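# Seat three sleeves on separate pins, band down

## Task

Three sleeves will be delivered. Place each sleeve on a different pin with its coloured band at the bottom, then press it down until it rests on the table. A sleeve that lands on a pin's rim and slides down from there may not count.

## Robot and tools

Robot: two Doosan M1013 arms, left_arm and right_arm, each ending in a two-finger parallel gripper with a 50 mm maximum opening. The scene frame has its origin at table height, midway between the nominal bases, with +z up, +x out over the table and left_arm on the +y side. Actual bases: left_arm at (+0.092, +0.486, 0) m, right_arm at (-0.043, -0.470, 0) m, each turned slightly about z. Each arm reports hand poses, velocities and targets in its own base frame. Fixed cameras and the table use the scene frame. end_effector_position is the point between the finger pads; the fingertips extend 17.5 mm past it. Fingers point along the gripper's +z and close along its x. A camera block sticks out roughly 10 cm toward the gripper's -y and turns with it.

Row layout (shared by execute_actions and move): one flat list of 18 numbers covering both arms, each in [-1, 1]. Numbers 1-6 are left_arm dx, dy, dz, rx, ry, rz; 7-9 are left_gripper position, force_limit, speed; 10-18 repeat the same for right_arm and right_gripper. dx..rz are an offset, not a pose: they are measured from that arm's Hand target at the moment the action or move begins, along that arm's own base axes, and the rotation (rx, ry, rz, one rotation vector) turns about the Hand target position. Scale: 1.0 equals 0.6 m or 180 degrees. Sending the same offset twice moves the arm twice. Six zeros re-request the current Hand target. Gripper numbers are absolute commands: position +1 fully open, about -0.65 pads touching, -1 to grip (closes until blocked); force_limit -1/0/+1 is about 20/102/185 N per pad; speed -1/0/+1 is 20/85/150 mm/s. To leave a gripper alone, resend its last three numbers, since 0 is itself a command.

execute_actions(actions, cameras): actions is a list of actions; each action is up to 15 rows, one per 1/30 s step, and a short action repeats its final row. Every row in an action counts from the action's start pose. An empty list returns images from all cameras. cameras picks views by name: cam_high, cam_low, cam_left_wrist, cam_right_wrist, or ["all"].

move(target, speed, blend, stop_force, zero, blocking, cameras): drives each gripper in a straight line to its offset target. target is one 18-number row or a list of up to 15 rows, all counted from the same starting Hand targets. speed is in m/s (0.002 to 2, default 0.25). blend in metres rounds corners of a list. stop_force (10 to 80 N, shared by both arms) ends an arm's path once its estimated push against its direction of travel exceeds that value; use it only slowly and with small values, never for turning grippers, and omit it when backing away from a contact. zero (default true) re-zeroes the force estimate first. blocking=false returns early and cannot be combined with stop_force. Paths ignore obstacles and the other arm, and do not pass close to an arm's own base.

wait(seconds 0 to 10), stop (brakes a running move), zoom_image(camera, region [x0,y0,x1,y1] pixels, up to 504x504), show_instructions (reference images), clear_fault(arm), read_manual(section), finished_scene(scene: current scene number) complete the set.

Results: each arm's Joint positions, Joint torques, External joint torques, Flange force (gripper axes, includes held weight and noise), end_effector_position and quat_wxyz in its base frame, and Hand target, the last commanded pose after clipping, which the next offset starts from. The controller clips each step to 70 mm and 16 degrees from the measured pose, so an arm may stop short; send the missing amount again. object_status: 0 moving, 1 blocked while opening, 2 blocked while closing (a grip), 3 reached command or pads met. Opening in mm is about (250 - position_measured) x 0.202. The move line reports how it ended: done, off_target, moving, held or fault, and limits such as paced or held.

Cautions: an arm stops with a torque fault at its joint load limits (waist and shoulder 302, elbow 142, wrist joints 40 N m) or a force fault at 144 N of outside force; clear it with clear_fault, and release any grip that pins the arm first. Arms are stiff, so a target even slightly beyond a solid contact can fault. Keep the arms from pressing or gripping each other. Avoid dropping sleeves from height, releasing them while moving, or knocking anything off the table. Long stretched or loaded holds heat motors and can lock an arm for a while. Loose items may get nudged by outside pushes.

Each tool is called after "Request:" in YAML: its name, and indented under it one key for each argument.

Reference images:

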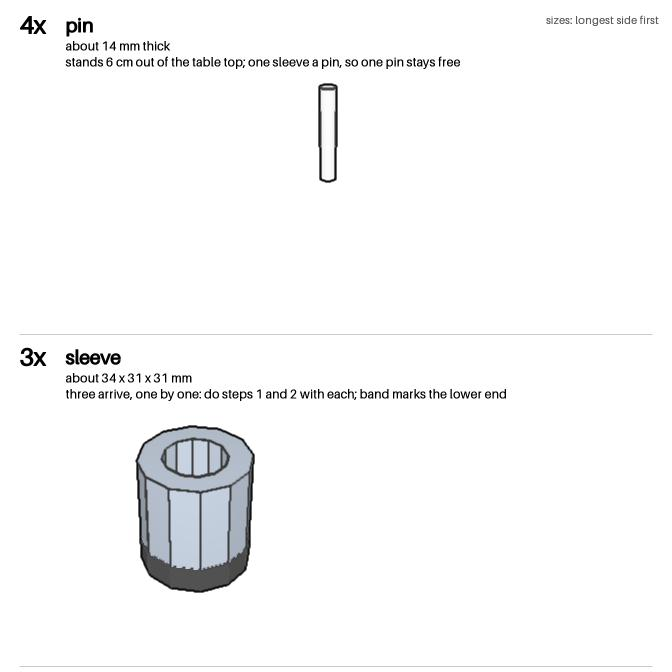

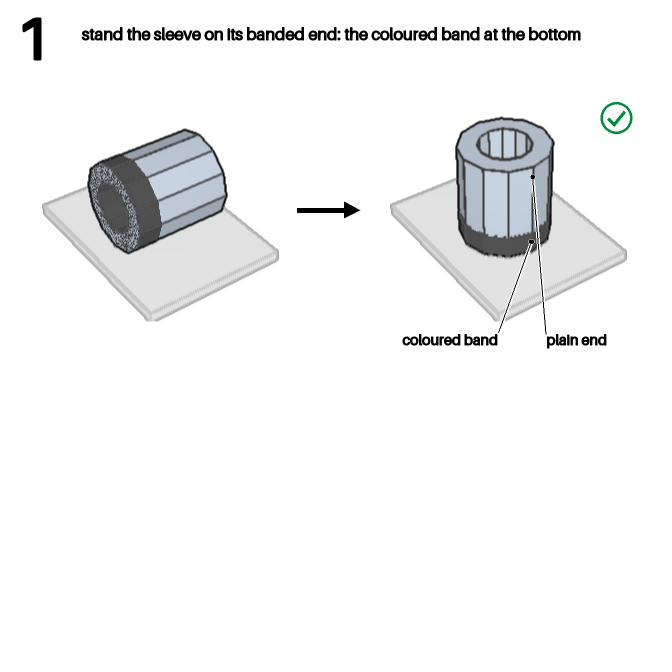

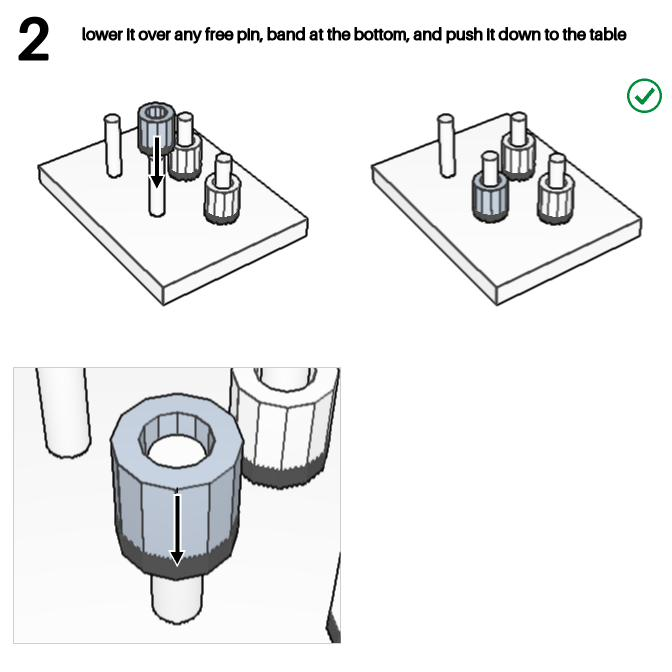

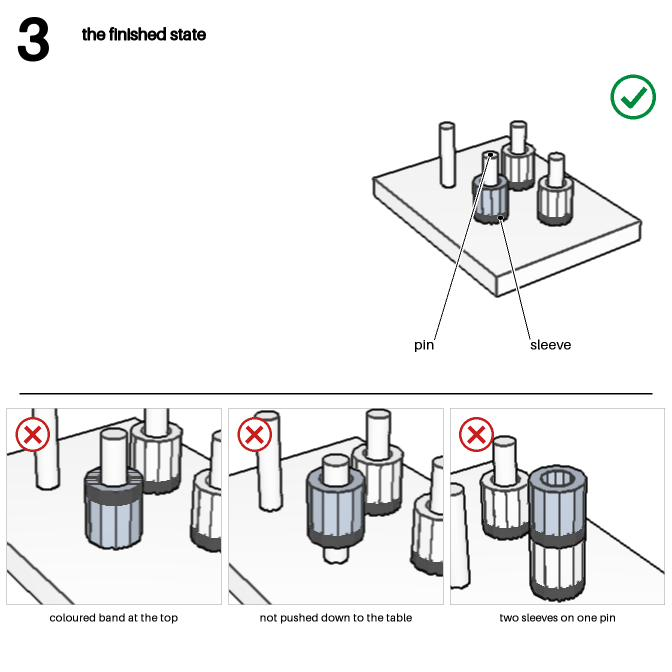

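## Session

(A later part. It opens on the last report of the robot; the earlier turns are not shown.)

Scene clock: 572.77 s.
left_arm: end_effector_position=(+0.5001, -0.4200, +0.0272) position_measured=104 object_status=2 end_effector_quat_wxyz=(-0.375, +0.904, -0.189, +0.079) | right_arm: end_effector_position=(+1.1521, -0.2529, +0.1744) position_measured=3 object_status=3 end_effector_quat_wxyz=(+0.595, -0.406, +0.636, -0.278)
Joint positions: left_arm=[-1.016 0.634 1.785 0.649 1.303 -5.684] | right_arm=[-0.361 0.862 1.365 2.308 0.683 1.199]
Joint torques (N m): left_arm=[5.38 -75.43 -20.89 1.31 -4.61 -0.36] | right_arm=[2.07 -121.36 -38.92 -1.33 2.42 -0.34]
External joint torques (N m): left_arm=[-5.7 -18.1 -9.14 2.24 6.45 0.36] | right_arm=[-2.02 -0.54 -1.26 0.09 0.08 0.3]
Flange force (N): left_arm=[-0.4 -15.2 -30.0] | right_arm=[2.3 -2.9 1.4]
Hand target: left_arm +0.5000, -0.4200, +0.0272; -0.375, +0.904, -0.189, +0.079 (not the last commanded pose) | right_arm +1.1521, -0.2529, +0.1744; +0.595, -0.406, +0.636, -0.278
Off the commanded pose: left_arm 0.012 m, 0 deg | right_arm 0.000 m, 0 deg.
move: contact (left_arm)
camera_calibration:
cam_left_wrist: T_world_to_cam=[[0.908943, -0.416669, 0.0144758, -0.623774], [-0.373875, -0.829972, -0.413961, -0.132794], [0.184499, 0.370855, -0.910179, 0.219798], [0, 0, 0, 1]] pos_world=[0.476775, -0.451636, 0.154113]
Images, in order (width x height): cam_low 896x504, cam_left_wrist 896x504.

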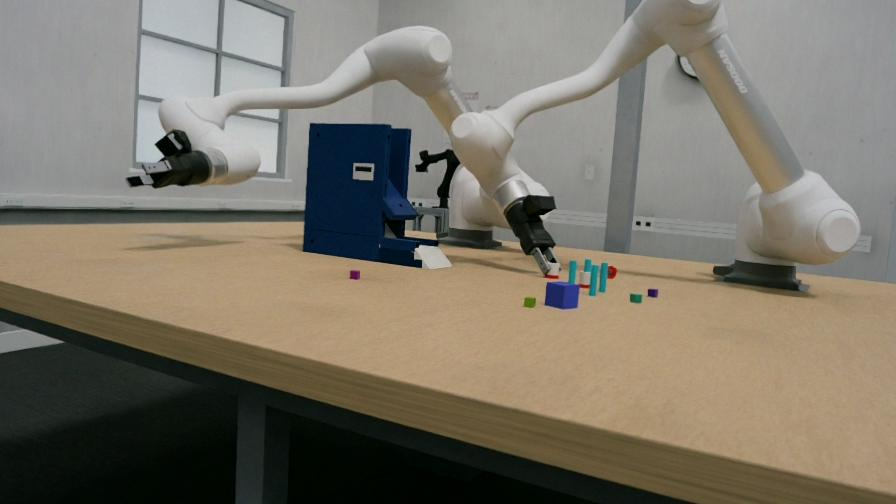

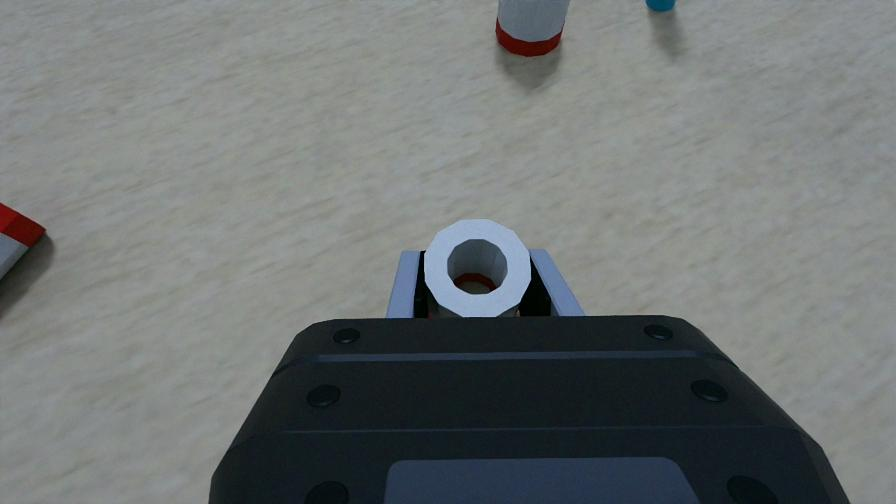

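Request:
move:
  target:
    - [0, 0, 0, 0, 0, 0, 0.82, -0.7, -0.5, 0, 0, 0, 0, 0, 0, 1, 1, 1]
    - [-0.0237, -0.054, 0.059, 0, 0, 0, 0.82, -0.7, -0.5, 0, 0, 0, 0, 0, 0, 1, 1, 1]
    - [0.006, 0.0137, 0.1047, -0.2291, 0.1001, 0, 0.82, -0.7, -0.5, 0, 0, 0, 0, 0, 0, 1, 1, 1]
    - [0.006, 0.0137, 0.0013, -0.2291, 0.1001, 0, 0.82, -0.7, -0.5, 0, 0, 0, 0, 0, 0, 1, 1, 1]
    - [0.006, 0.0137, 0.0013, -0.2291, 0.1001, 0, -1, -0.7, -0.6, 0, 0, 0, 0, 0, 0, 1, 1, 1]
  speed: [0.1, 0.12, 0.3, 0.15, 0.1]
  blend: [0, 0.01, 0, 0, 0]
  cameras: ["cam_left_wrist", "cam_low"]

Scene clock: 590.27 s.
left_arm: end_effector_position=(+0.5036, -0.4118, +0.0279) position_measured=104 object_status=0 end_effector_quat_wxyz=(+0.000, +0.979, -0.204, +0.001) | right_arm: end_effector_position=(+1.1521, -0.2529, +0.1744) position_measured=3 object_status=3 end_effector_quat_wxyz=(+0.595, -0.406, +0.636, -0.278)
Joint positions: left_arm=[-0.739 0.428 1.936 0.002 0.777 -5.041] | right_arm=[-0.361 0.862 1.365 2.308 0.683 1.199]
Joint torques (N m): left_arm=[1.43 -79.43 -29.47 2.99 -0.3 -0.45] | right_arm=[2.02 -121.5 -39.03 -1.33 2.42 -0.33]
External joint torques (N m): left_arm=[-1.36 4.04 -1.47 0.15 0.32 0.45] | right_arm=[-1.97 0.26 -0.65 0.1 0.05 0.29]
Flange force (N): left_arm=[7.3 3.5 3.7] | right_arm=[2.5 -1.9 1.0]
Hand target: left_arm +0.5036, -0.4117, +0.0279; +0.000, +0.979, -0.204, +0.001 | right_arm +1.1521, -0.2529, +0.1744; +0.595, -0.406, +0.636, -0.278
Off the commanded pose: left_arm 0.000 m, 0 deg | right_arm 0.000 m, 0 deg.
move: done
camera_calibration:
cam_left_wrist: T_world_to_cam=[[0.915179, -0.402405, 0.0227464, -0.621016], [-0.384176, -0.853871, 0.351161, -0.150418], [-0.121886, -0.330114, -0.936039, 0.0831764], [0, 0, 0, 1]] pos_world=[0.520692, -0.35088, 0.144803]
Images, in order (width x height): cam_low 896x504, cam_left_wrist 896x504.

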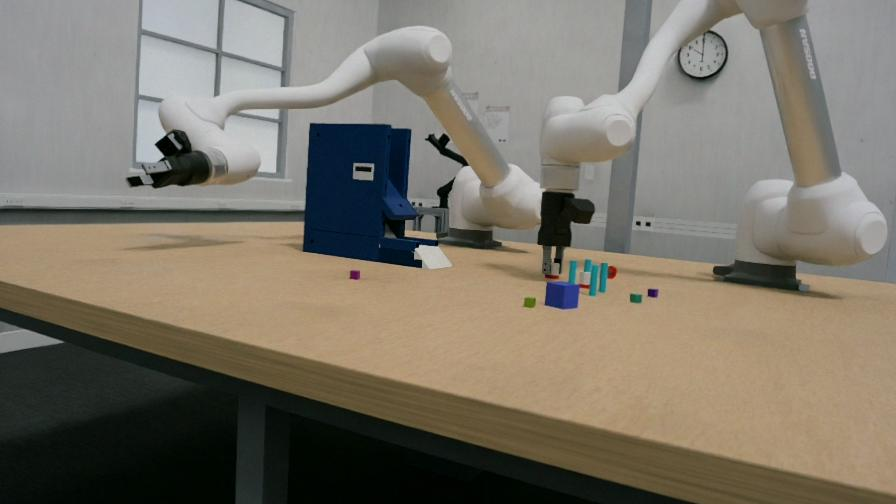

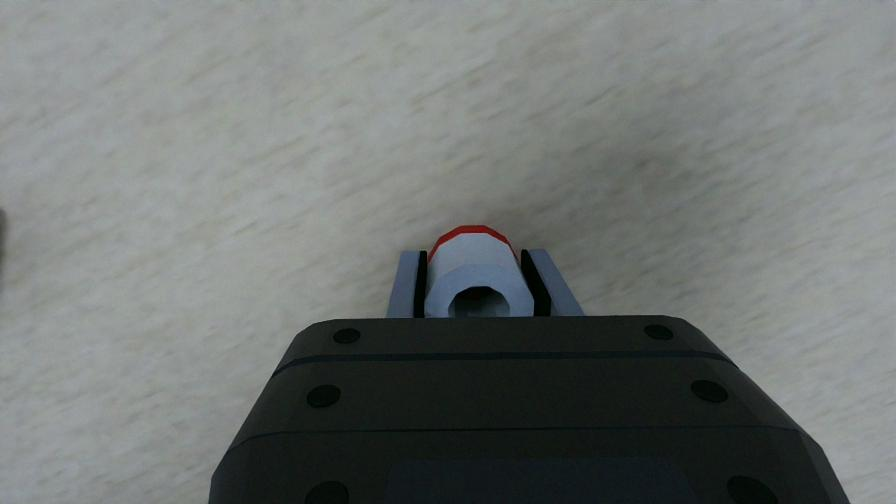

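Request:
move:
  target:
    - [0, 0, 0.19, 0, 0, 0, -1, -0.7, -0.6, 0, 0, 0, 0, 0, 0, 1, 1, 1]
    - [0.255, 0.175, 0.22, 0, 0, 0, -1, -0.7, -0.6, 0, 0, 0, 0, 0, 0, 1, 1, 1]
  speed: [0.25, 0.3]
  blend: [0.03, 0]
  cameras: ["cam_left_wrist"]

Request:
zoom_image:
  camera: "cam_left_wrist"
  region: [380, 140, 580, 320]

Scene clock: 609.63 s.
left_arm: end_effector_position=(+0.6566, -0.3068, +0.1599) position_measured=104 object_status=2 end_effector_quat_wxyz=(+0.000, +0.979, -0.204, +0.001) | right_arm: end_effector_position=(+1.1521, -0.2529, +0.1744) position_measured=3 object_status=3 end_effector_quat_wxyz=(+0.595, -0.406, +0.636, -0.278)
Joint positions: left_arm=[-0.485 0.392 1.693 0.001 1.056 -4.786] | right_arm=[-0.361 0.862 1.365 2.308 0.683 1.199]
Joint torques (N m): left_arm=[-0.11 -84.18 -37.53 3.86 -0.5 -0.53] | right_arm=[1.74 -121.3 -39.08 -1.34 2.39 -0.37]
External joint torques (N m): left_arm=[0.08 4.55 -1.02 0.05 0.5 0.53] | right_arm=[-1.76 -0.16 -0.77 0.11 0.08 0.33]
Flange force (N): left_arm=[9.0 -0.6 1.9] | right_arm=[2.0 -2.1 0.9]
Hand target: left_arm +0.6566, -0.3067, +0.1599; +0.000, +0.979, -0.204, +0.001 | right_arm +1.1521, -0.2529, +0.1744; +0.595, -0.406, +0.636, -0.278
Off the commanded pose: left_arm 0.000 m, 0 deg | right_arm 0.000 m, 0 deg.
move: done
camera_calibration:
cam_left_wrist: T_world_to_cam=[[0.915138, -0.402498, 0.0227406, -0.721823], [-0.384271, -0.853861, 0.35108, -0.0483324], [-0.121892, -0.330025, -0.936069, 0.260045], [0, 0, 0, 1]] pos_world=[0.673692, -0.24598, 0.276803]
Images, in order (width x height): cam_left_wrist 896x504.

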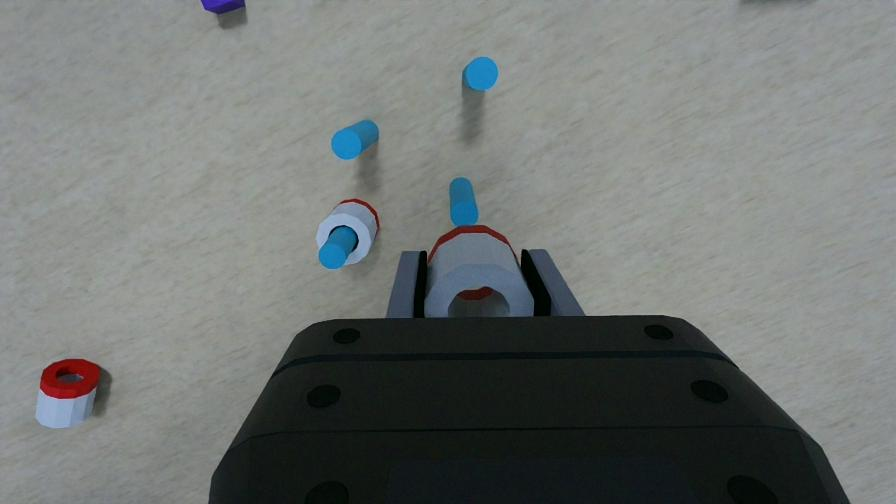

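Scaled by 2.520 from the camera's 896x504 image, which has a finer 1280x720 frame.

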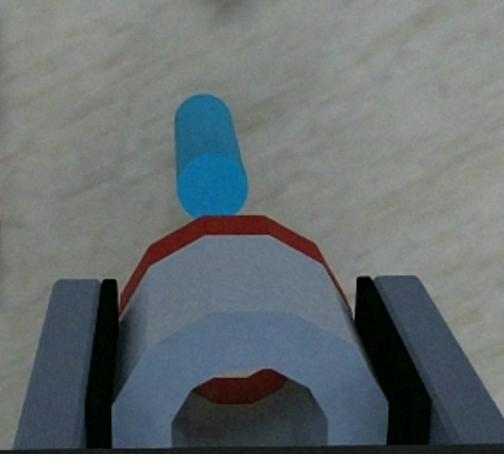

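Request:
move:
  target: [-0.00057, -0.00193, -0.1023, 0, 0, 0, -1, -0.7, -0.6, 0, 0, 0, 0, 0, 0, 1, 1, 1]
  speed: 0.2
  cameras: ["cam_left_wrist", "cam_low"]

Request:
zoom_image:
  camera: "cam_left_wrist"
  region: [430, 190, 510, 260]

Request:
zoom_image:
  camera: "cam_low"
  region: [545, 235, 615, 295]

Scene clock: 623.57 s.
left_arm: end_effector_position=(+0.6563, -0.3079, +0.0986) position_measured=104 object_status=2 end_effector_quat_wxyz=(+0.000, +0.979, -0.204, +0.001) | right_arm: end_effector_position=(+1.1521, -0.2529, +0.1744) position_measured=3 object_status=3 end_effector_quat_wxyz=(+0.595, -0.406, +0.636, -0.278)
Joint positions: left_arm=[-0.487 0.446 1.74 0.001 0.954 -4.788] | right_arm=[-0.361 0.862 1.365 2.308 0.683 1.199]
Joint torques (N m): left_arm=[1.11 -87.83 -35.37 3.5 -0.5 -0.59] | right_arm=[2.07 -121.46 -38.96 -1.33 2.42 -0.31]
External joint torques (N m): left_arm=[-0.86 5.5 -0.61 0.15 0.51 0.59] | right_arm=[-2.08 0.35 -0.64 0.1 0.05 0.28]
Flange force (N): left_arm=[9.0 0.6 3.9] | right_arm=[2.6 -1.8 1.0]
Hand target: left_arm +0.6563, -0.3079, +0.0986; +0.000, +0.979, -0.204, +0.001 | right_arm +1.1521, -0.2529, +0.1744; +0.595, -0.406, +0.636, -0.278
Off the commanded pose: left_arm 0.000 m, 0 deg | right_arm 0.000 m, 0 deg.
move: done
camera_calibration:
cam_left_wrist: T_world_to_cam=[[0.915179, -0.402405, 0.0227464, -0.7206], [-0.384176, -0.853871, 0.351161, -0.0279147], [-0.121886, -0.330114, -0.936039, 0.202139], [0, 0, 0, 1]] pos_world=[0.673392, -0.24708, 0.215403]
Images, in order (width x height): cam_low 896x504, cam_left_wrist 896x504.

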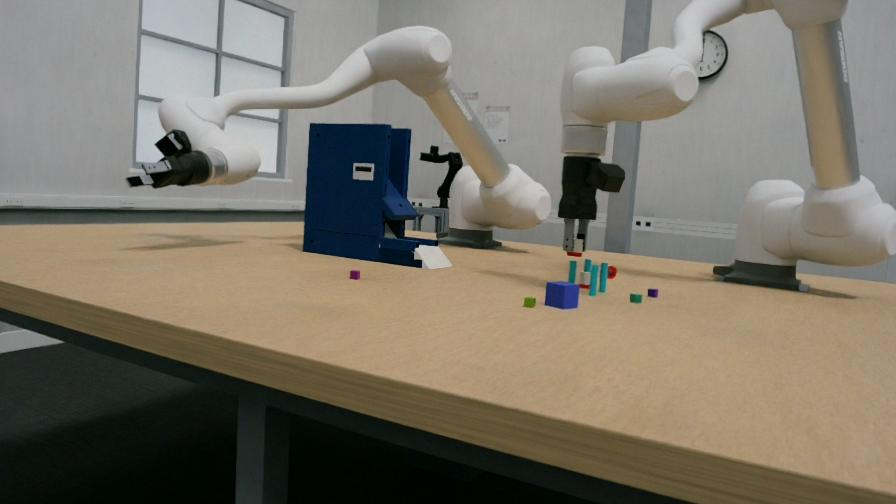

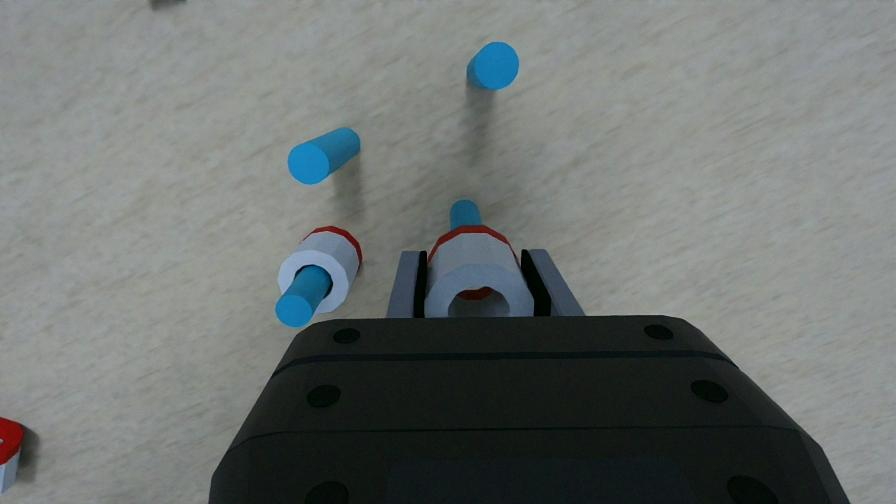

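Scaled by 6.300 from the camera's 896x504 image, which has a finer 1280x720 frame.

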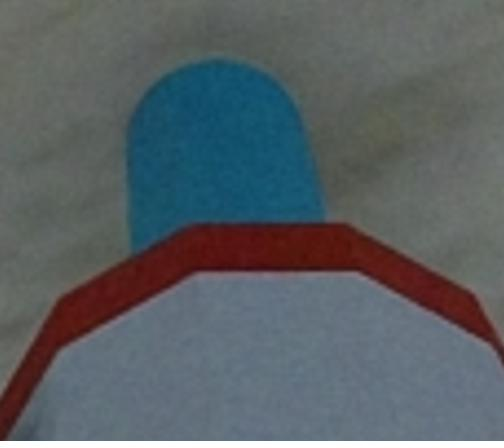

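Scaled by 7.200 from the camera's 896x504 image, which has a finer 1280x720 frame.

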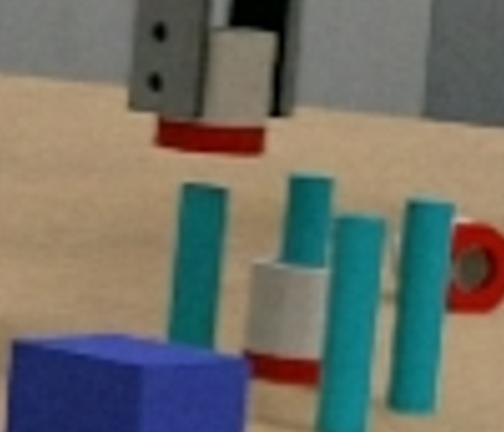

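Request:
move:
  target: [-0.0001, -0.00086, -0.1195, 0, 0, 0, -1, -0.7, -0.6, 0, 0, 0, 0, 0, 0, 1, 1, 1]
  speed: 0.02
  stop_force: 10
  cameras: ["cam_left_wrist", "cam_low"]

Scene clock: 642.70 s.
left_arm: end_effector_position=(+0.6563, -0.3084, +0.0278) position_measured=104 object_status=2 end_effector_quat_wxyz=(+0.000, +0.979, -0.204, +0.001) | right_arm: end_effector_position=(+1.1521, -0.2529, +0.1744) position_measured=3 object_status=3 end_effector_quat_wxyz=(+0.595, -0.406, +0.636, -0.278)
Joint positions: left_arm=[-0.487 0.519 1.782 0.001 0.84 -4.789] | right_arm=[-0.361 0.862 1.365 2.308 0.683 1.199]
Joint torques (N m): left_arm=[0.52 -65.6 -21.45 2.87 -2.07 -0.54] | right_arm=[2.01 -121.35 -39.08 -1.32 2.42 -0.36]
External joint torques (N m): left_arm=[-0.32 -20.57 -11.51 0.48 2.07 0.54] | right_arm=[-2.04 -0.04 -0.72 0.1 0.06 0.32]
Flange force (N): left_arm=[1.2 -0.3 -31.5] | right_arm=[2.3 -2.2 0.8]
Hand target: left_arm +0.6563, -0.3084, +0.0278; +0.000, +0.979, -0.204, +0.001 (not the last commanded pose) | right_arm +1.1521, -0.2529, +0.1744; +0.595, -0.406, +0.636, -0.278
Off the commanded pose: left_arm 0.001 m, 0 deg | right_arm 0.000 m, 0 deg.
move: contact (left_arm)
camera_calibration:
cam_left_wrist: T_world_to_cam=[[0.915165, -0.402425, 0.02295, -0.719216], [-0.384271, -0.853858, 0.351088, -0.0034016], [-0.121691, -0.330122, -0.936061, 0.135571], [0, 0, 0, 1]] pos_world=[0.673392, -0.24758, 0.144603]
Images, in order (width x height): cam_low 896x504, cam_left_wrist 896x504.

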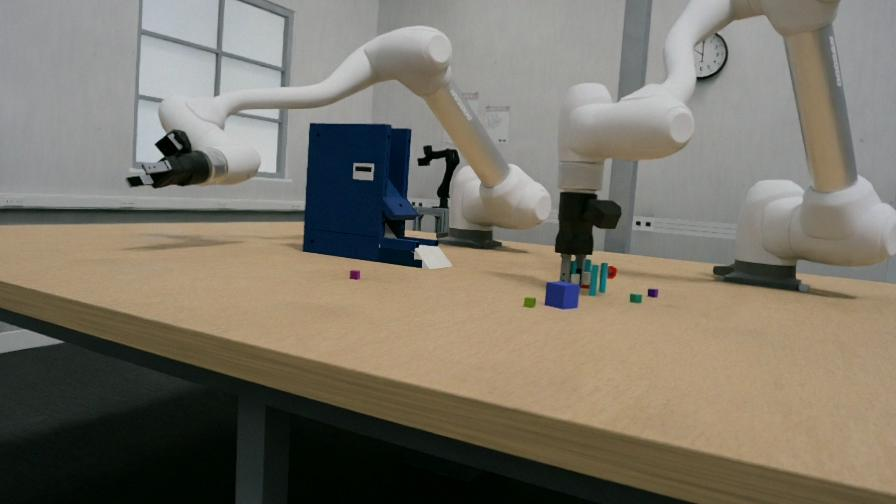

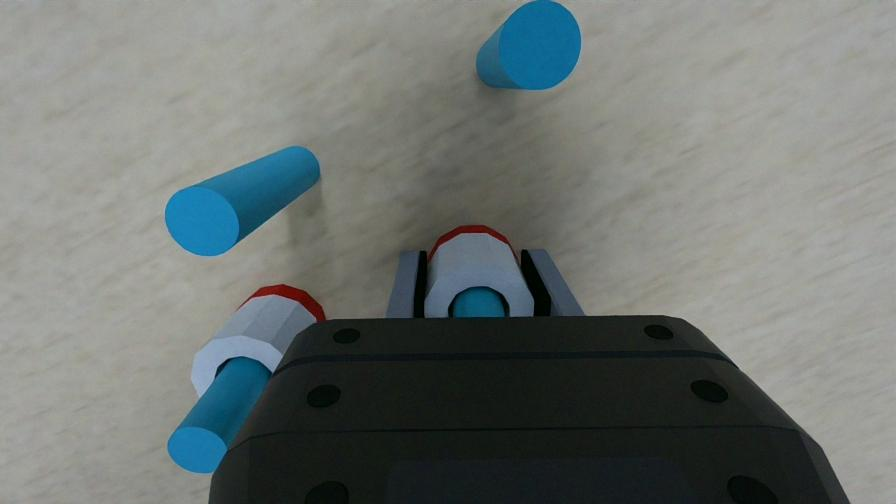

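Request:
move:
  target:
    - [0, 0, 0, 0, 0, 0, 0.82, -0.7, -0.5, 0, 0, 0, 0, 0, 0, 1, 1, 1]
    - [0, 0, 0.1833, 0, 0, 0, 0.82, -0.7, -0.5, 0, 0, 0, 0, 0, 0, 1, 1, 1]
    - [-0.4272, -0.036, 0.237, 0, 0, -0.1317, 0.82, -0.7, -0.5, 0, 0, 0, 0, 0, 0, 1, 1, 1]
    - [-0.5912, -0.1043, 0.0888, 0.20506, -0.14599, -0.12479, 0.82, -0.7, -0.5, 0, 0, 0, 0, 0, 0, 1, 1, 1]
  speed: [0.1, 0.15, 0.35, 0.3]
  blend: [0, 0.03, 0.05, 0]
  cameras: ["cam_left_wrist", "cam_low"]

Request:
zoom_image:
  camera: "cam_left_wrist"
  region: [350, 140, 600, 320]

Request:
zoom_image:
  camera: "cam_low"
  region: [545, 235, 665, 315]

Scene clock: 681.77 s.
left_arm: end_effector_position=(+0.3016, -0.3710, +0.0811) position_measured=30 object_status=3 end_effector_quat_wxyz=(-0.351, +0.846, -0.371, +0.154) | right_arm: end_effector_position=(+1.1521, -0.2529, +0.1744) position_measured=3 object_status=3 end_effector_quat_wxyz=(+0.595, -0.406, +0.636, -0.278)
Joint positions: left_arm=[-1.349 0.332 2.181 0.719 1.198 -5.706] | right_arm=[-0.361 0.862 1.365 2.308 0.683 1.199]
Joint torques (N m): left_arm=[1.29 -66.97 -26.24 2.96 1.29 -0.5] | right_arm=[1.84 -121.45 -39.01 -1.31 2.41 -0.4]
External joint torques (N m): left_arm=[-1.25 4.74 -1.08 0.14 0.57 0.5] | right_arm=[-1.88 0.17 -0.72 0.08 0.05 0.36]
Flange force (N): left_arm=[6.1 7.7 0.0] | right_arm=[2.4 -2.1 1.2]
Hand target: left_arm +0.3016, -0.3710, +0.0810; -0.351, +0.846, -0.371, +0.154 | right_arm +1.1521, -0.2529, +0.1744; +0.595, -0.406, +0.636, -0.278
Off the commanded pose: left_arm 0.000 m, 0 deg | right_arm 0.000 m, 0 deg.
move: done
camera_calibration:
cam_left_wrist: T_world_to_cam=[[0.664855, -0.746831, 0.0145132, -0.472612], [-0.675968, -0.609811, -0.413761, 0.0286643], [0.31786, 0.265281, -0.91027, 0.207844], [0, 0, 0, 1]] pos_world=[0.26753, -0.390619, 0.207913]
Images, in order (width x height): cam_low 896x504, cam_left_wrist 896x504.

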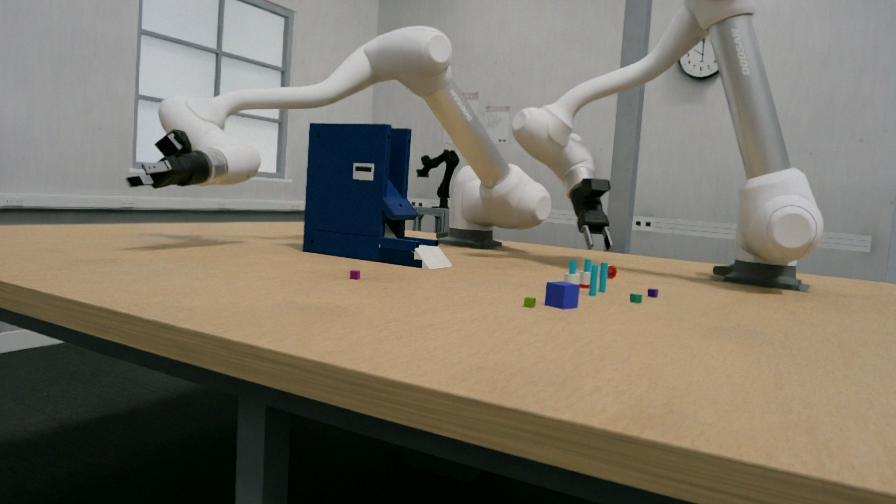

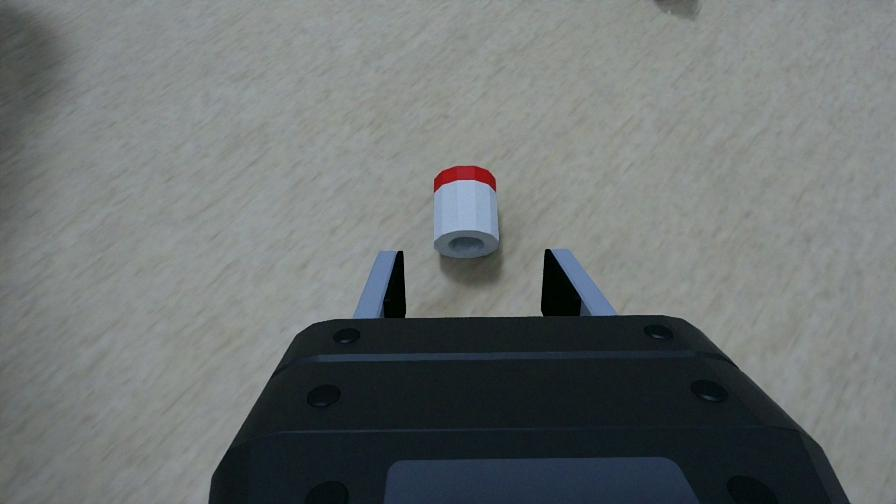

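Scaled by 2.016 from the camera's 896x504 image, which has a finer 1280x720 frame.

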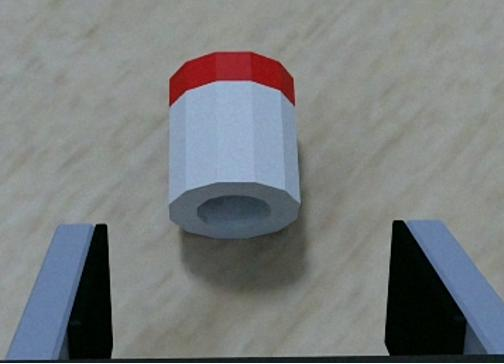

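Scaled by 4.200 from the camera's 896x504 image, which has a finer 1280x720 frame.

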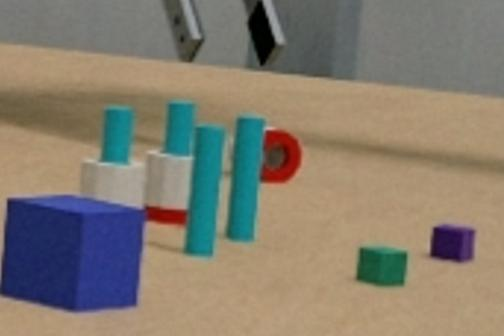

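Request:
move:
  target:
    - [0.0723, 0.0667, -0.0943, 0, 0, 0, 0.82, -0.7, -0.5, 0, 0, 0, 0, 0, 0, 1, 1, 1]
    - [0.0723, 0.0667, -0.0943, 0, 0, 0, -1, -0.7, -0.6, 0, 0, 0, 0, 0, 0, 1, 1, 1]
  speed: [0.12, 0.1]
  cameras: ["cam_left_wrist"]

Scene clock: 691.83 s.
left_arm: end_effector_position=(+0.3449, -0.3310, +0.0245) position_measured=104 object_status=2 end_effector_quat_wxyz=(-0.351, +0.846, -0.371, +0.154) | right_arm: end_effector_position=(+1.1521, -0.2529, +0.1744) position_measured=3 object_status=3 end_effector_quat_wxyz=(+0.595, -0.406, +0.636, -0.278)
Joint positions: left_arm=[-1.248 0.404 2.247 0.832 1.063 -5.769] | right_arm=[-0.361 0.862 1.365 2.308 0.683 1.199]
Joint torques (N m): left_arm=[1.34 -69.63 -21.83 2.21 1.35 -0.5] | right_arm=[1.91 -121.51 -39.04 -1.35 2.44 -0.35]
External joint torques (N m): left_arm=[-1.36 4.73 -0.94 0.15 0.59 0.5] | right_arm=[-2.12 0.1 -0.79 0.13 0.03 0.31]
Flange force (N): left_arm=[5.6 8.1 1.4] | right_arm=[2.5 -2.2 1.1]
Hand target: left_arm +0.3449, -0.3310, +0.0245; -0.351, +0.846, -0.371, +0.154 | right_arm +1.1521, -0.2529, +0.1744; +0.595, -0.406, +0.636, -0.278
Off the commanded pose: left_arm 0.000 m, 0 deg | right_arm 0.000 m, 0 deg.
move: done
camera_calibration:
cam_left_wrist: T_world_to_cam=[[0.664828, -0.746857, 0.0144143, -0.470692], [-0.675999, -0.609739, -0.413816, 0.0589504], [0.317851, 0.265373, -0.910246, 0.131979], [0, 0, 0, 1]] pos_world=[0.31083, -0.350619, 0.151313]
Images, in order (width x height): cam_left_wrist 896x504.

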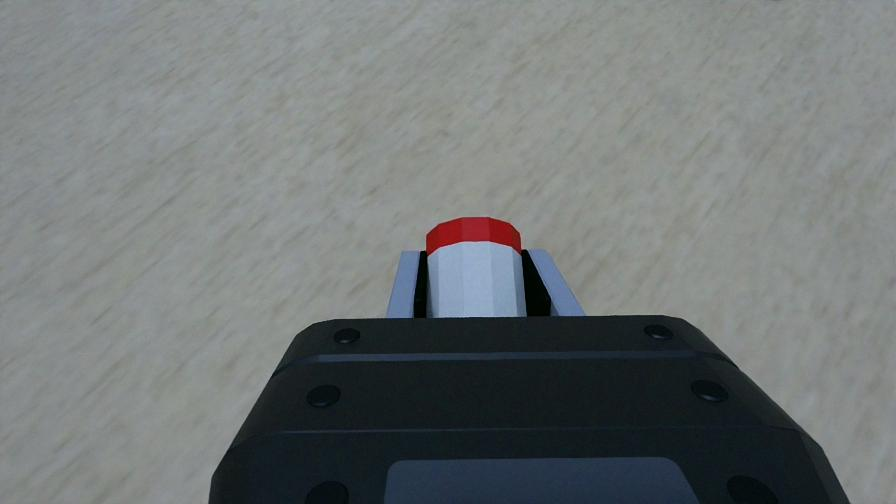

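Request:
move:
  target:
    - [0, 0, 0.1333, 0, 0, 0, -1, -0.7, -0.6, 0, 0, 0, 0, 0, 0, 1, 1, 1]
    - [0.125, -0.2817, 0.1758, -0.3391, 0.3675, 0, -1, -0.7, -0.6, 0, 0, 0, 0, 0, 0, 1, 1, 1]
    - [0.125, -0.2817, 0.0342, -0.3391, 0.3675, 0, -1, -0.7, -0.6, 0, 0, 0, 0, 0, 0, 1, 1, 1]
  speed: [0.2, 0.5, 0.2]
  blend: [0.02, 0.02, 0]

Request:
move:
  target: [0, 0, -0.05, 0, 0, 0, -1, -0.7, -0.6, 0, 0, 0, 0, 0, 0, 1, 1, 1]
  speed: 0.02
  stop_force: 10
  cameras: ["cam_left_wrist", "cam_low"]

Scene clock: 700.70 s.
left_arm: end_effector_position=(+0.4199, -0.5000, +0.0450) position_measured=104 object_status=2 end_effector_quat_wxyz=(+0.350, +0.847, -0.370, -0.153) | right_arm: end_effector_position=(+1.1521, -0.2529, +0.1744) position_measured=3 object_status=3 end_effector_quat_wxyz=(+0.595, -0.406, +0.636, -0.278)
Joint positions: left_arm=[-0.615 0.543 1.913 -0.888 1.098 -3.909] | right_arm=[-0.361 0.862 1.365 2.308 0.683 1.199]
Joint torques (N m): left_arm=[1.14 -85.2 -24.13 0.4 1 -0.37] | right_arm=[1.95 -121.36 -39.01 -1.28 2.4 -0.36]
External joint torques (N m): left_arm=[-1.09 4.88 -0.6 0.04 0.53 0.37] | right_arm=[-1.93 -0.26 -0.97 0.05 0.09 0.32]
Flange force (N): left_arm=[6.5 -5.0 3.9] | right_arm=[2.3 -2.5 1.1]
Hand target: left_arm +0.4199, -0.5000, +0.0450; +0.350, +0.847, -0.370, -0.153 | right_arm +1.1521, -0.2529, +0.1744; +0.595, -0.406, +0.636, -0.278
Off the commanded pose: left_arm 0.000 m, 0 deg | right_arm 0.000 m, 0 deg.
move: done

Scene clock: 702.27 s.
left_arm: end_effector_position=(+0.4199, -0.5001, +0.0257) position_measured=104 object_status=2 end_effector_quat_wxyz=(+0.351, +0.846, -0.370, -0.153) | right_arm: end_effector_position=(+1.1521, -0.2529, +0.1744) position_measured=3 object_status=3 end_effector_quat_wxyz=(+0.595, -0.406, +0.636, -0.278)
Joint positions: left_arm=[-0.615 0.569 1.919 -0.902 1.079 -3.882] | right_arm=[-0.361 0.862 1.365 2.308 0.683 1.199]
Joint torques (N m): left_arm=[0.4 -64.15 -14.86 3.68 -4.66 -0.68] | right_arm=[1.87 -121.3 -39 -1.3 2.44 -0.35]
External joint torques (N m): left_arm=[-0.2 -17.26 -8.62 -3.28 6.22 0.67] | right_arm=[-1.93 0.04 -0.69 0.08 0.03 0.31]
Flange force (N): left_arm=[1.4 18.7 -21.7] | right_arm=[2.3 -2.1 0.9]
Hand target: left_arm +0.4199, -0.5001, +0.0256; +0.351, +0.846, -0.370, -0.153 (not the last commanded pose) | right_arm +1.1521, -0.2529, +0.1744; +0.595, -0.406, +0.636, -0.278
Off the commanded pose: left_arm 0.011 m, 0 deg | right_arm 0.000 m, 0 deg.
move: contact (left_arm)
camera_calibration:
cam_left_wrist: T_world_to_cam=[[0.68868, -0.724844, 0.0179211, -0.645941], [-0.310717, -0.272702, 0.910543, -0.011749], [-0.655114, -0.632641, -0.413026, 0.100819], [0, 0, 0, 1]] pos_world=[0.507244, -0.407628, 0.0639147]
Images, in order (width x height): cam_low 896x504, cam_left_wrist 896x504.

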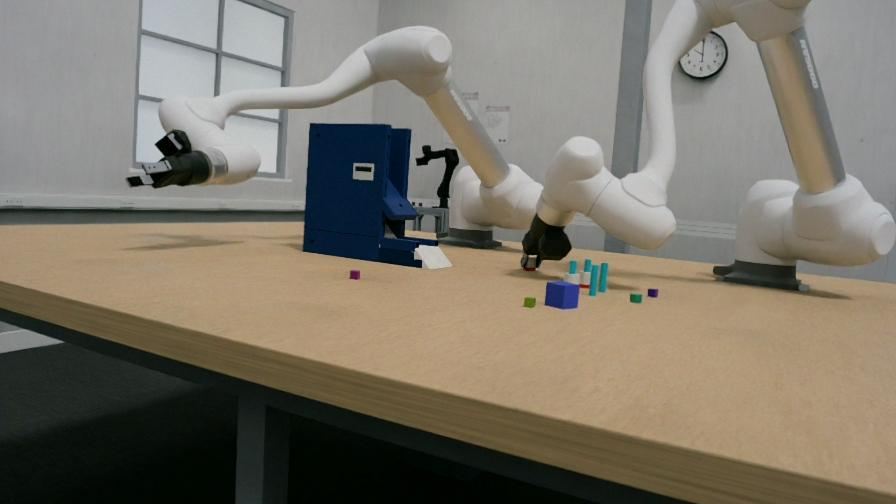

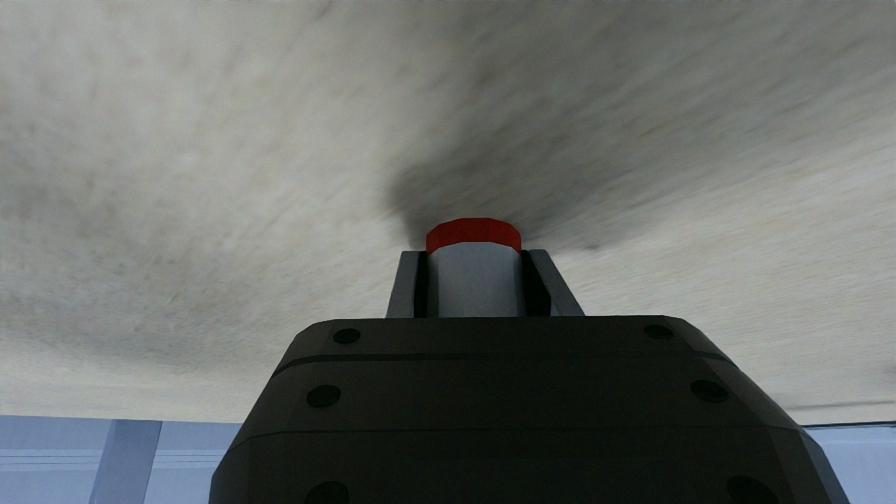

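Request:
move:
  target:
    - [0, 0, 0, 0, 0, 0, 0.82, -0.7, -0.5, 0, 0, 0, 0, 0, 0, 1, 1, 1]
    - [0.0433, 0.04, 0.059, 0, 0, 0, 0.82, -0.7, -0.5, 0, 0, 0, 0, 0, 0, 1, 1, 1]
    - [-0.011, -0.0102, 0.1075, 0.16955, -0.18373, 0, 0.82, -0.7, -0.5, 0, 0, 0, 0, 0, 0, 1, 1, 1]
    - [-0.011, -0.0102, 0.0038, 0.16955, -0.18373, 0, 0.82, -0.7, -0.5, 0, 0, 0, 0, 0, 0, 1, 1, 1]
    - [-0.011, -0.0102, 0.0038, 0.16955, -0.18373, 0, -1, -0.7, -0.6, 0, 0, 0, 0, 0, 0, 1, 1, 1]
  speed: [0.1, 0.12, 0.3, 0.15, 0.1]
  blend: [0, 0.01, 0, 0, 0]
  cameras: ["cam_left_wrist", "cam_low"]

Scene clock: 722.13 s.
left_arm: end_effector_position=(+0.4133, -0.5062, +0.0279) position_measured=104 object_status=0 end_effector_quat_wxyz=(+0.000, +0.916, -0.401, +0.001) | right_arm: end_effector_position=(+1.1521, -0.2529, +0.1744) position_measured=3 object_status=3 end_effector_quat_wxyz=(+0.595, -0.406, +0.636, -0.278)
Joint positions: left_arm=[-0.939 0.431 1.93 0.001 0.779 -4.827] | right_arm=[-0.361 0.862 1.365 2.308 0.683 1.199]
Joint torques (N m): left_arm=[0.73 -79.71 -29.24 2.98 -0.35 -0.45] | right_arm=[1.73 -121.39 -39.11 -1.31 2.43 -0.35]
External joint torques (N m): left_arm=[-1.02 3.85 -1.92 0.17 0.34 0.45] | right_arm=[-1.73 -0.02 -0.71 0.07 0.04 0.32]
Flange force (N): left_arm=[8.7 1.4 3.1] | right_arm=[2.1 -2.1 1.0]
Hand target: left_arm +0.4133, -0.5062, +0.0279; +0.000, +0.916, -0.401, +0.001 | right_arm +1.1521, -0.2529, +0.1744; +0.595, -0.406, +0.636, -0.278
Off the commanded pose: left_arm 0.000 m, 0 deg | right_arm 0.000 m, 0 deg.
move: done
camera_calibration:
cam_left_wrist: T_world_to_cam=[[0.676151, -0.73641, 0.0228098, -0.646702], [-0.694998, -0.627241, 0.351492, -0.0225271], [-0.244535, -0.253514, -0.935913, 0.130389], [0, 0, 0, 1]] pos_world=[0.453496, -0.457312, 0.144702]
Images, in order (width x height): cam_low 896x504, cam_left_wrist 896x504.

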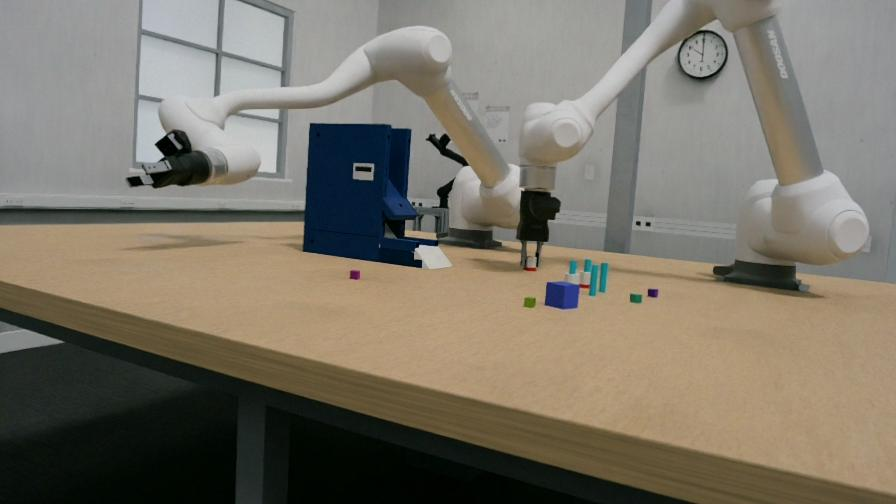

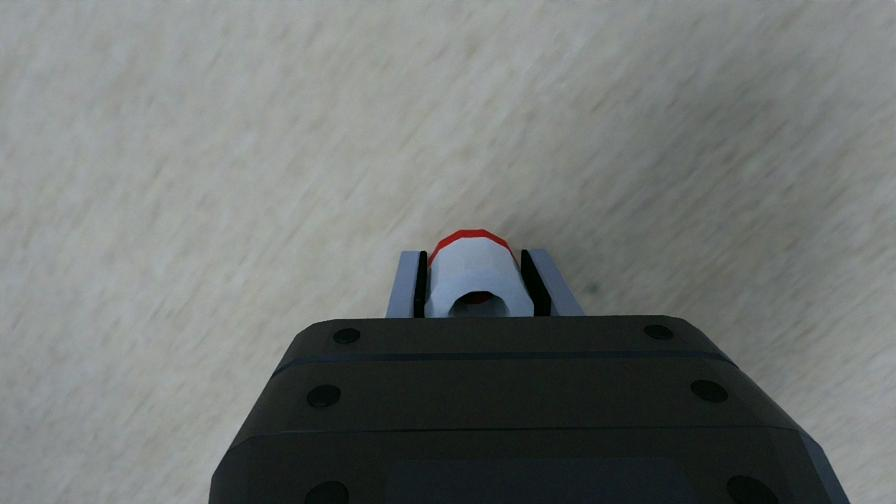

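Request:
move:
  target:
    - [0, 0, 0.19, 0, 0, 0, -1, -0.7, -0.6, 0, 0, 0, 0, 0, 0, 1, 1, 1]
    - [0.4585, 0.425, 0.2202, 0, 0, 0, -1, -0.7, -0.6, 0, 0, 0, 0, 0, 0, 1, 1, 1]
  speed: [0.25, 0.3]
  blend: [0.03, 0]
  cameras: ["cam_left_wrist"]

Request:
zoom_image:
  camera: "cam_left_wrist"
  region: [380, 140, 580, 320]

Scene clock: 737.97 s.
left_arm: end_effector_position=(+0.6884, -0.2513, +0.1600) position_measured=104 object_status=2 end_effector_quat_wxyz=(+0.000, +0.916, -0.401, +0.001) | right_arm: end_effector_position=(+1.1521, -0.2529, +0.1744) position_measured=3 object_status=3 end_effector_quat_wxyz=(+0.595, -0.406, +0.636, -0.278)
Joint positions: left_arm=[-0.397 0.403 1.676 0 1.061 -4.284] | right_arm=[-0.361 0.862 1.365 2.308 0.683 1.199]
Joint torques (N m): left_arm=[0.79 -86.42 -38.33 3.7 -0.56 -0.73] | right_arm=[1.99 -121.29 -38.93 -1.33 2.45 -0.36]
External joint torques (N m): left_arm=[-0.99 5.67 -0.28 0.19 0.51 0.73] | right_arm=[-2.07 -0.09 -0.88 0.1 0.02 0.32]
Flange force (N): left_arm=[8.1 -3.8 3.4] | right_arm=[2.4 -2.4 1.1]
Hand target: left_arm +0.6884, -0.2512, +0.1600; +0.000, +0.916, -0.401, +0.001 | right_arm +1.1521, -0.2529, +0.1744; +0.595, -0.406, +0.636, -0.278
Off the commanded pose: left_arm 0.000 m, 0 deg | right_arm 0.000 m, 0 deg.
move: done
camera_calibration:
cam_left_wrist: T_world_to_cam=[[0.676151, -0.73641, 0.0228098, -0.647945], [-0.694998, -0.627241, 0.351492, 0.282049], [-0.244535, -0.253514, -0.935913, 0.385891], [0, 0, 0, 1]] pos_world=[0.728496, -0.202412, 0.276802]
Images, in order (width x height): cam_left_wrist 896x504.

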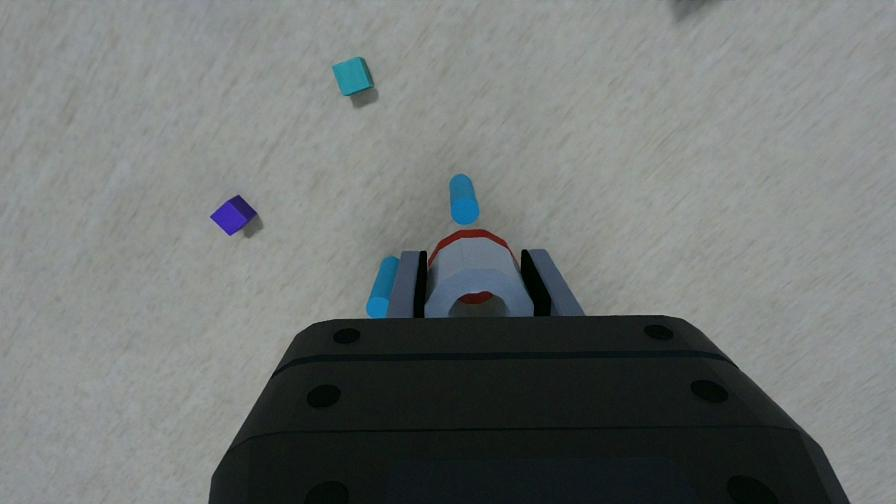

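Scaled by 2.520 from the camera's 896x504 image, which has a finer 1280x720 frame.

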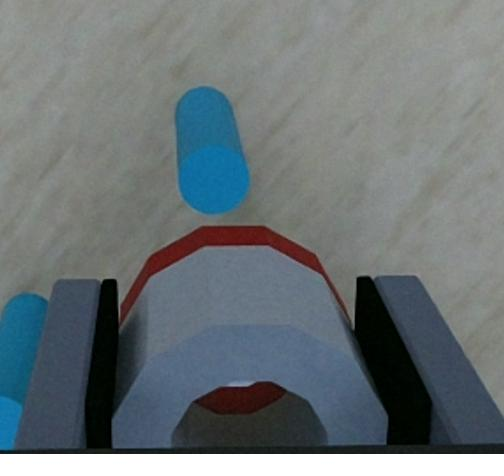

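Request:
move:
  target: [0.00185, 0.00092, -0.1025, 0, 0, 0, -1, -0.7, -0.6, 0, 0, 0, 0, 0, 0, 1, 1, 1]
  speed: 0.2
  cameras: ["cam_left_wrist", "cam_low"]

Request:
zoom_image:
  camera: "cam_left_wrist"
  region: [430, 190, 510, 260]

Request:
zoom_image:
  camera: "cam_low"
  region: [555, 235, 625, 295]

Scene clock: 751.73 s.
left_arm: end_effector_position=(+0.6895, -0.2507, +0.0986) position_measured=104 object_status=2 end_effector_quat_wxyz=(+0.000, +0.916, -0.401, +0.001) | right_arm: end_effector_position=(+1.1521, -0.2529, +0.1744) position_measured=3 object_status=3 end_effector_quat_wxyz=(+0.595, -0.406, +0.636, -0.278)
Joint positions: left_arm=[-0.396 0.458 1.722 0 0.961 -4.283] | right_arm=[-0.361 0.862 1.365 2.308 0.683 1.199]
Joint torques (N m): left_arm=[1.33 -89.31 -35.27 3.5 -0.43 -0.55] | right_arm=[1.85 -121.21 -39.03 -1.31 2.4 -0.36]
External joint torques (N m): left_arm=[-1.24 5.76 -0.81 0.16 0.4 0.55] | right_arm=[-1.82 -0.29 -0.85 0.09 0.08 0.32]
Flange force (N): left_arm=[9.1 -3.6 4.2] | right_arm=[2.0 -2.3 0.9]
Hand target: left_arm +0.6895, -0.2506, +0.0985; +0.000, +0.916, -0.401, +0.001 | right_arm +1.1521, -0.2529, +0.1744; +0.595, -0.406, +0.636, -0.278
Off the commanded pose: left_arm 0.000 m, 0 deg | right_arm 0.000 m, 0 deg.
move: done
camera_calibration:
cam_left_wrist: T_world_to_cam=[[0.676185, -0.736375, 0.0229423, -0.64696], [-0.695001, -0.627242, 0.351485, 0.304844], [-0.244435, -0.253614, -0.935912, 0.328778], [0, 0, 0, 1]] pos_world=[0.729696, -0.201812, 0.215402]
Images, in order (width x height): cam_low 896x504, cam_left_wrist 896x504.

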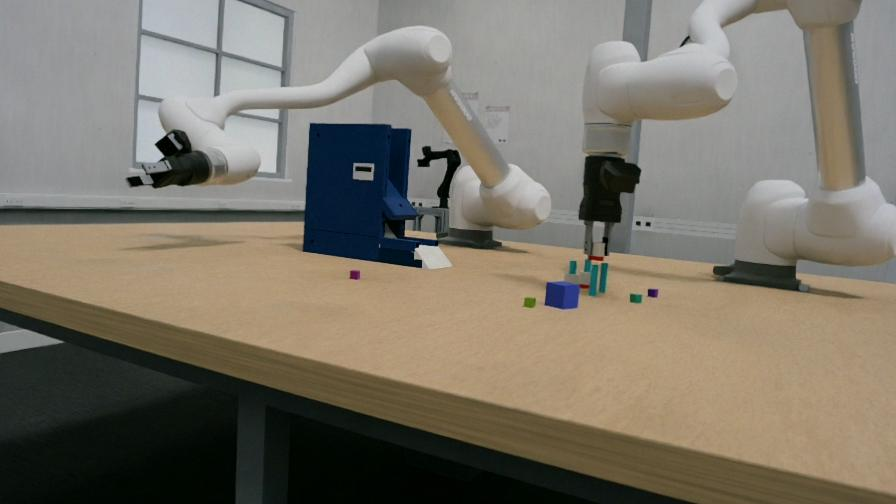

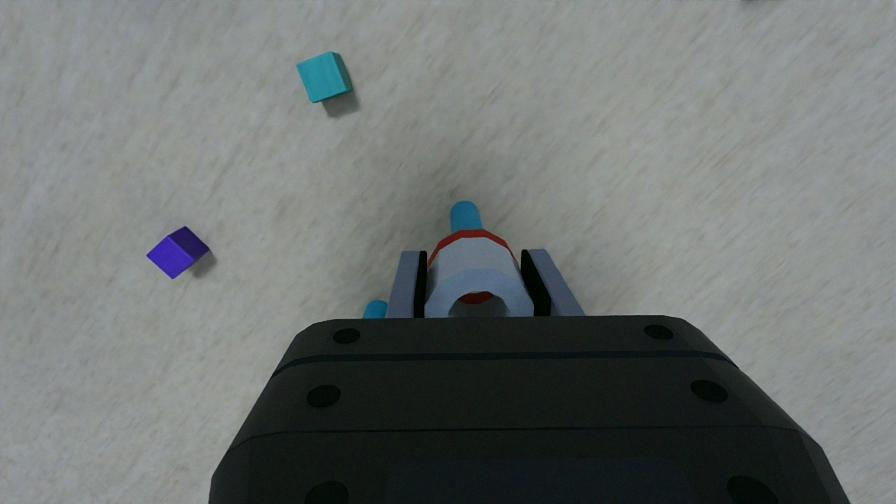

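Scaled by 6.300 from the camera's 896x504 image, which has a finer 1280x720 frame.

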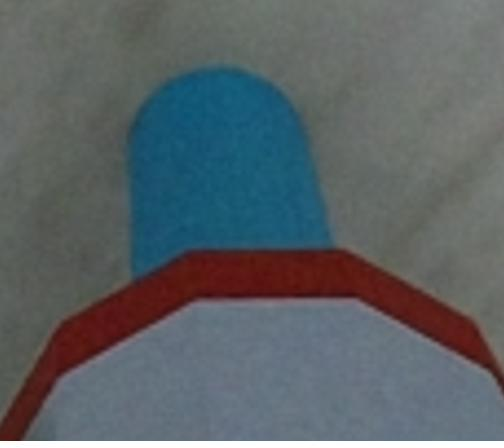

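Scaled by 7.200 from the camera's 896x504 image, which has a finer 1280x720 frame.

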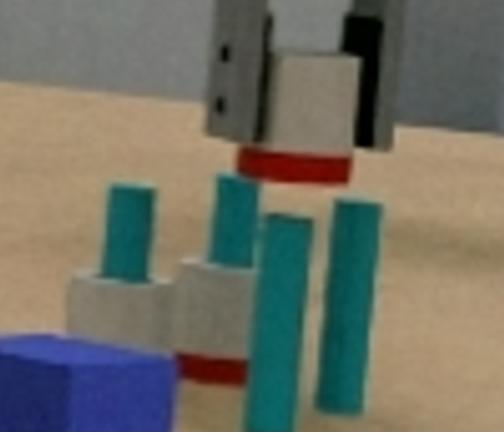

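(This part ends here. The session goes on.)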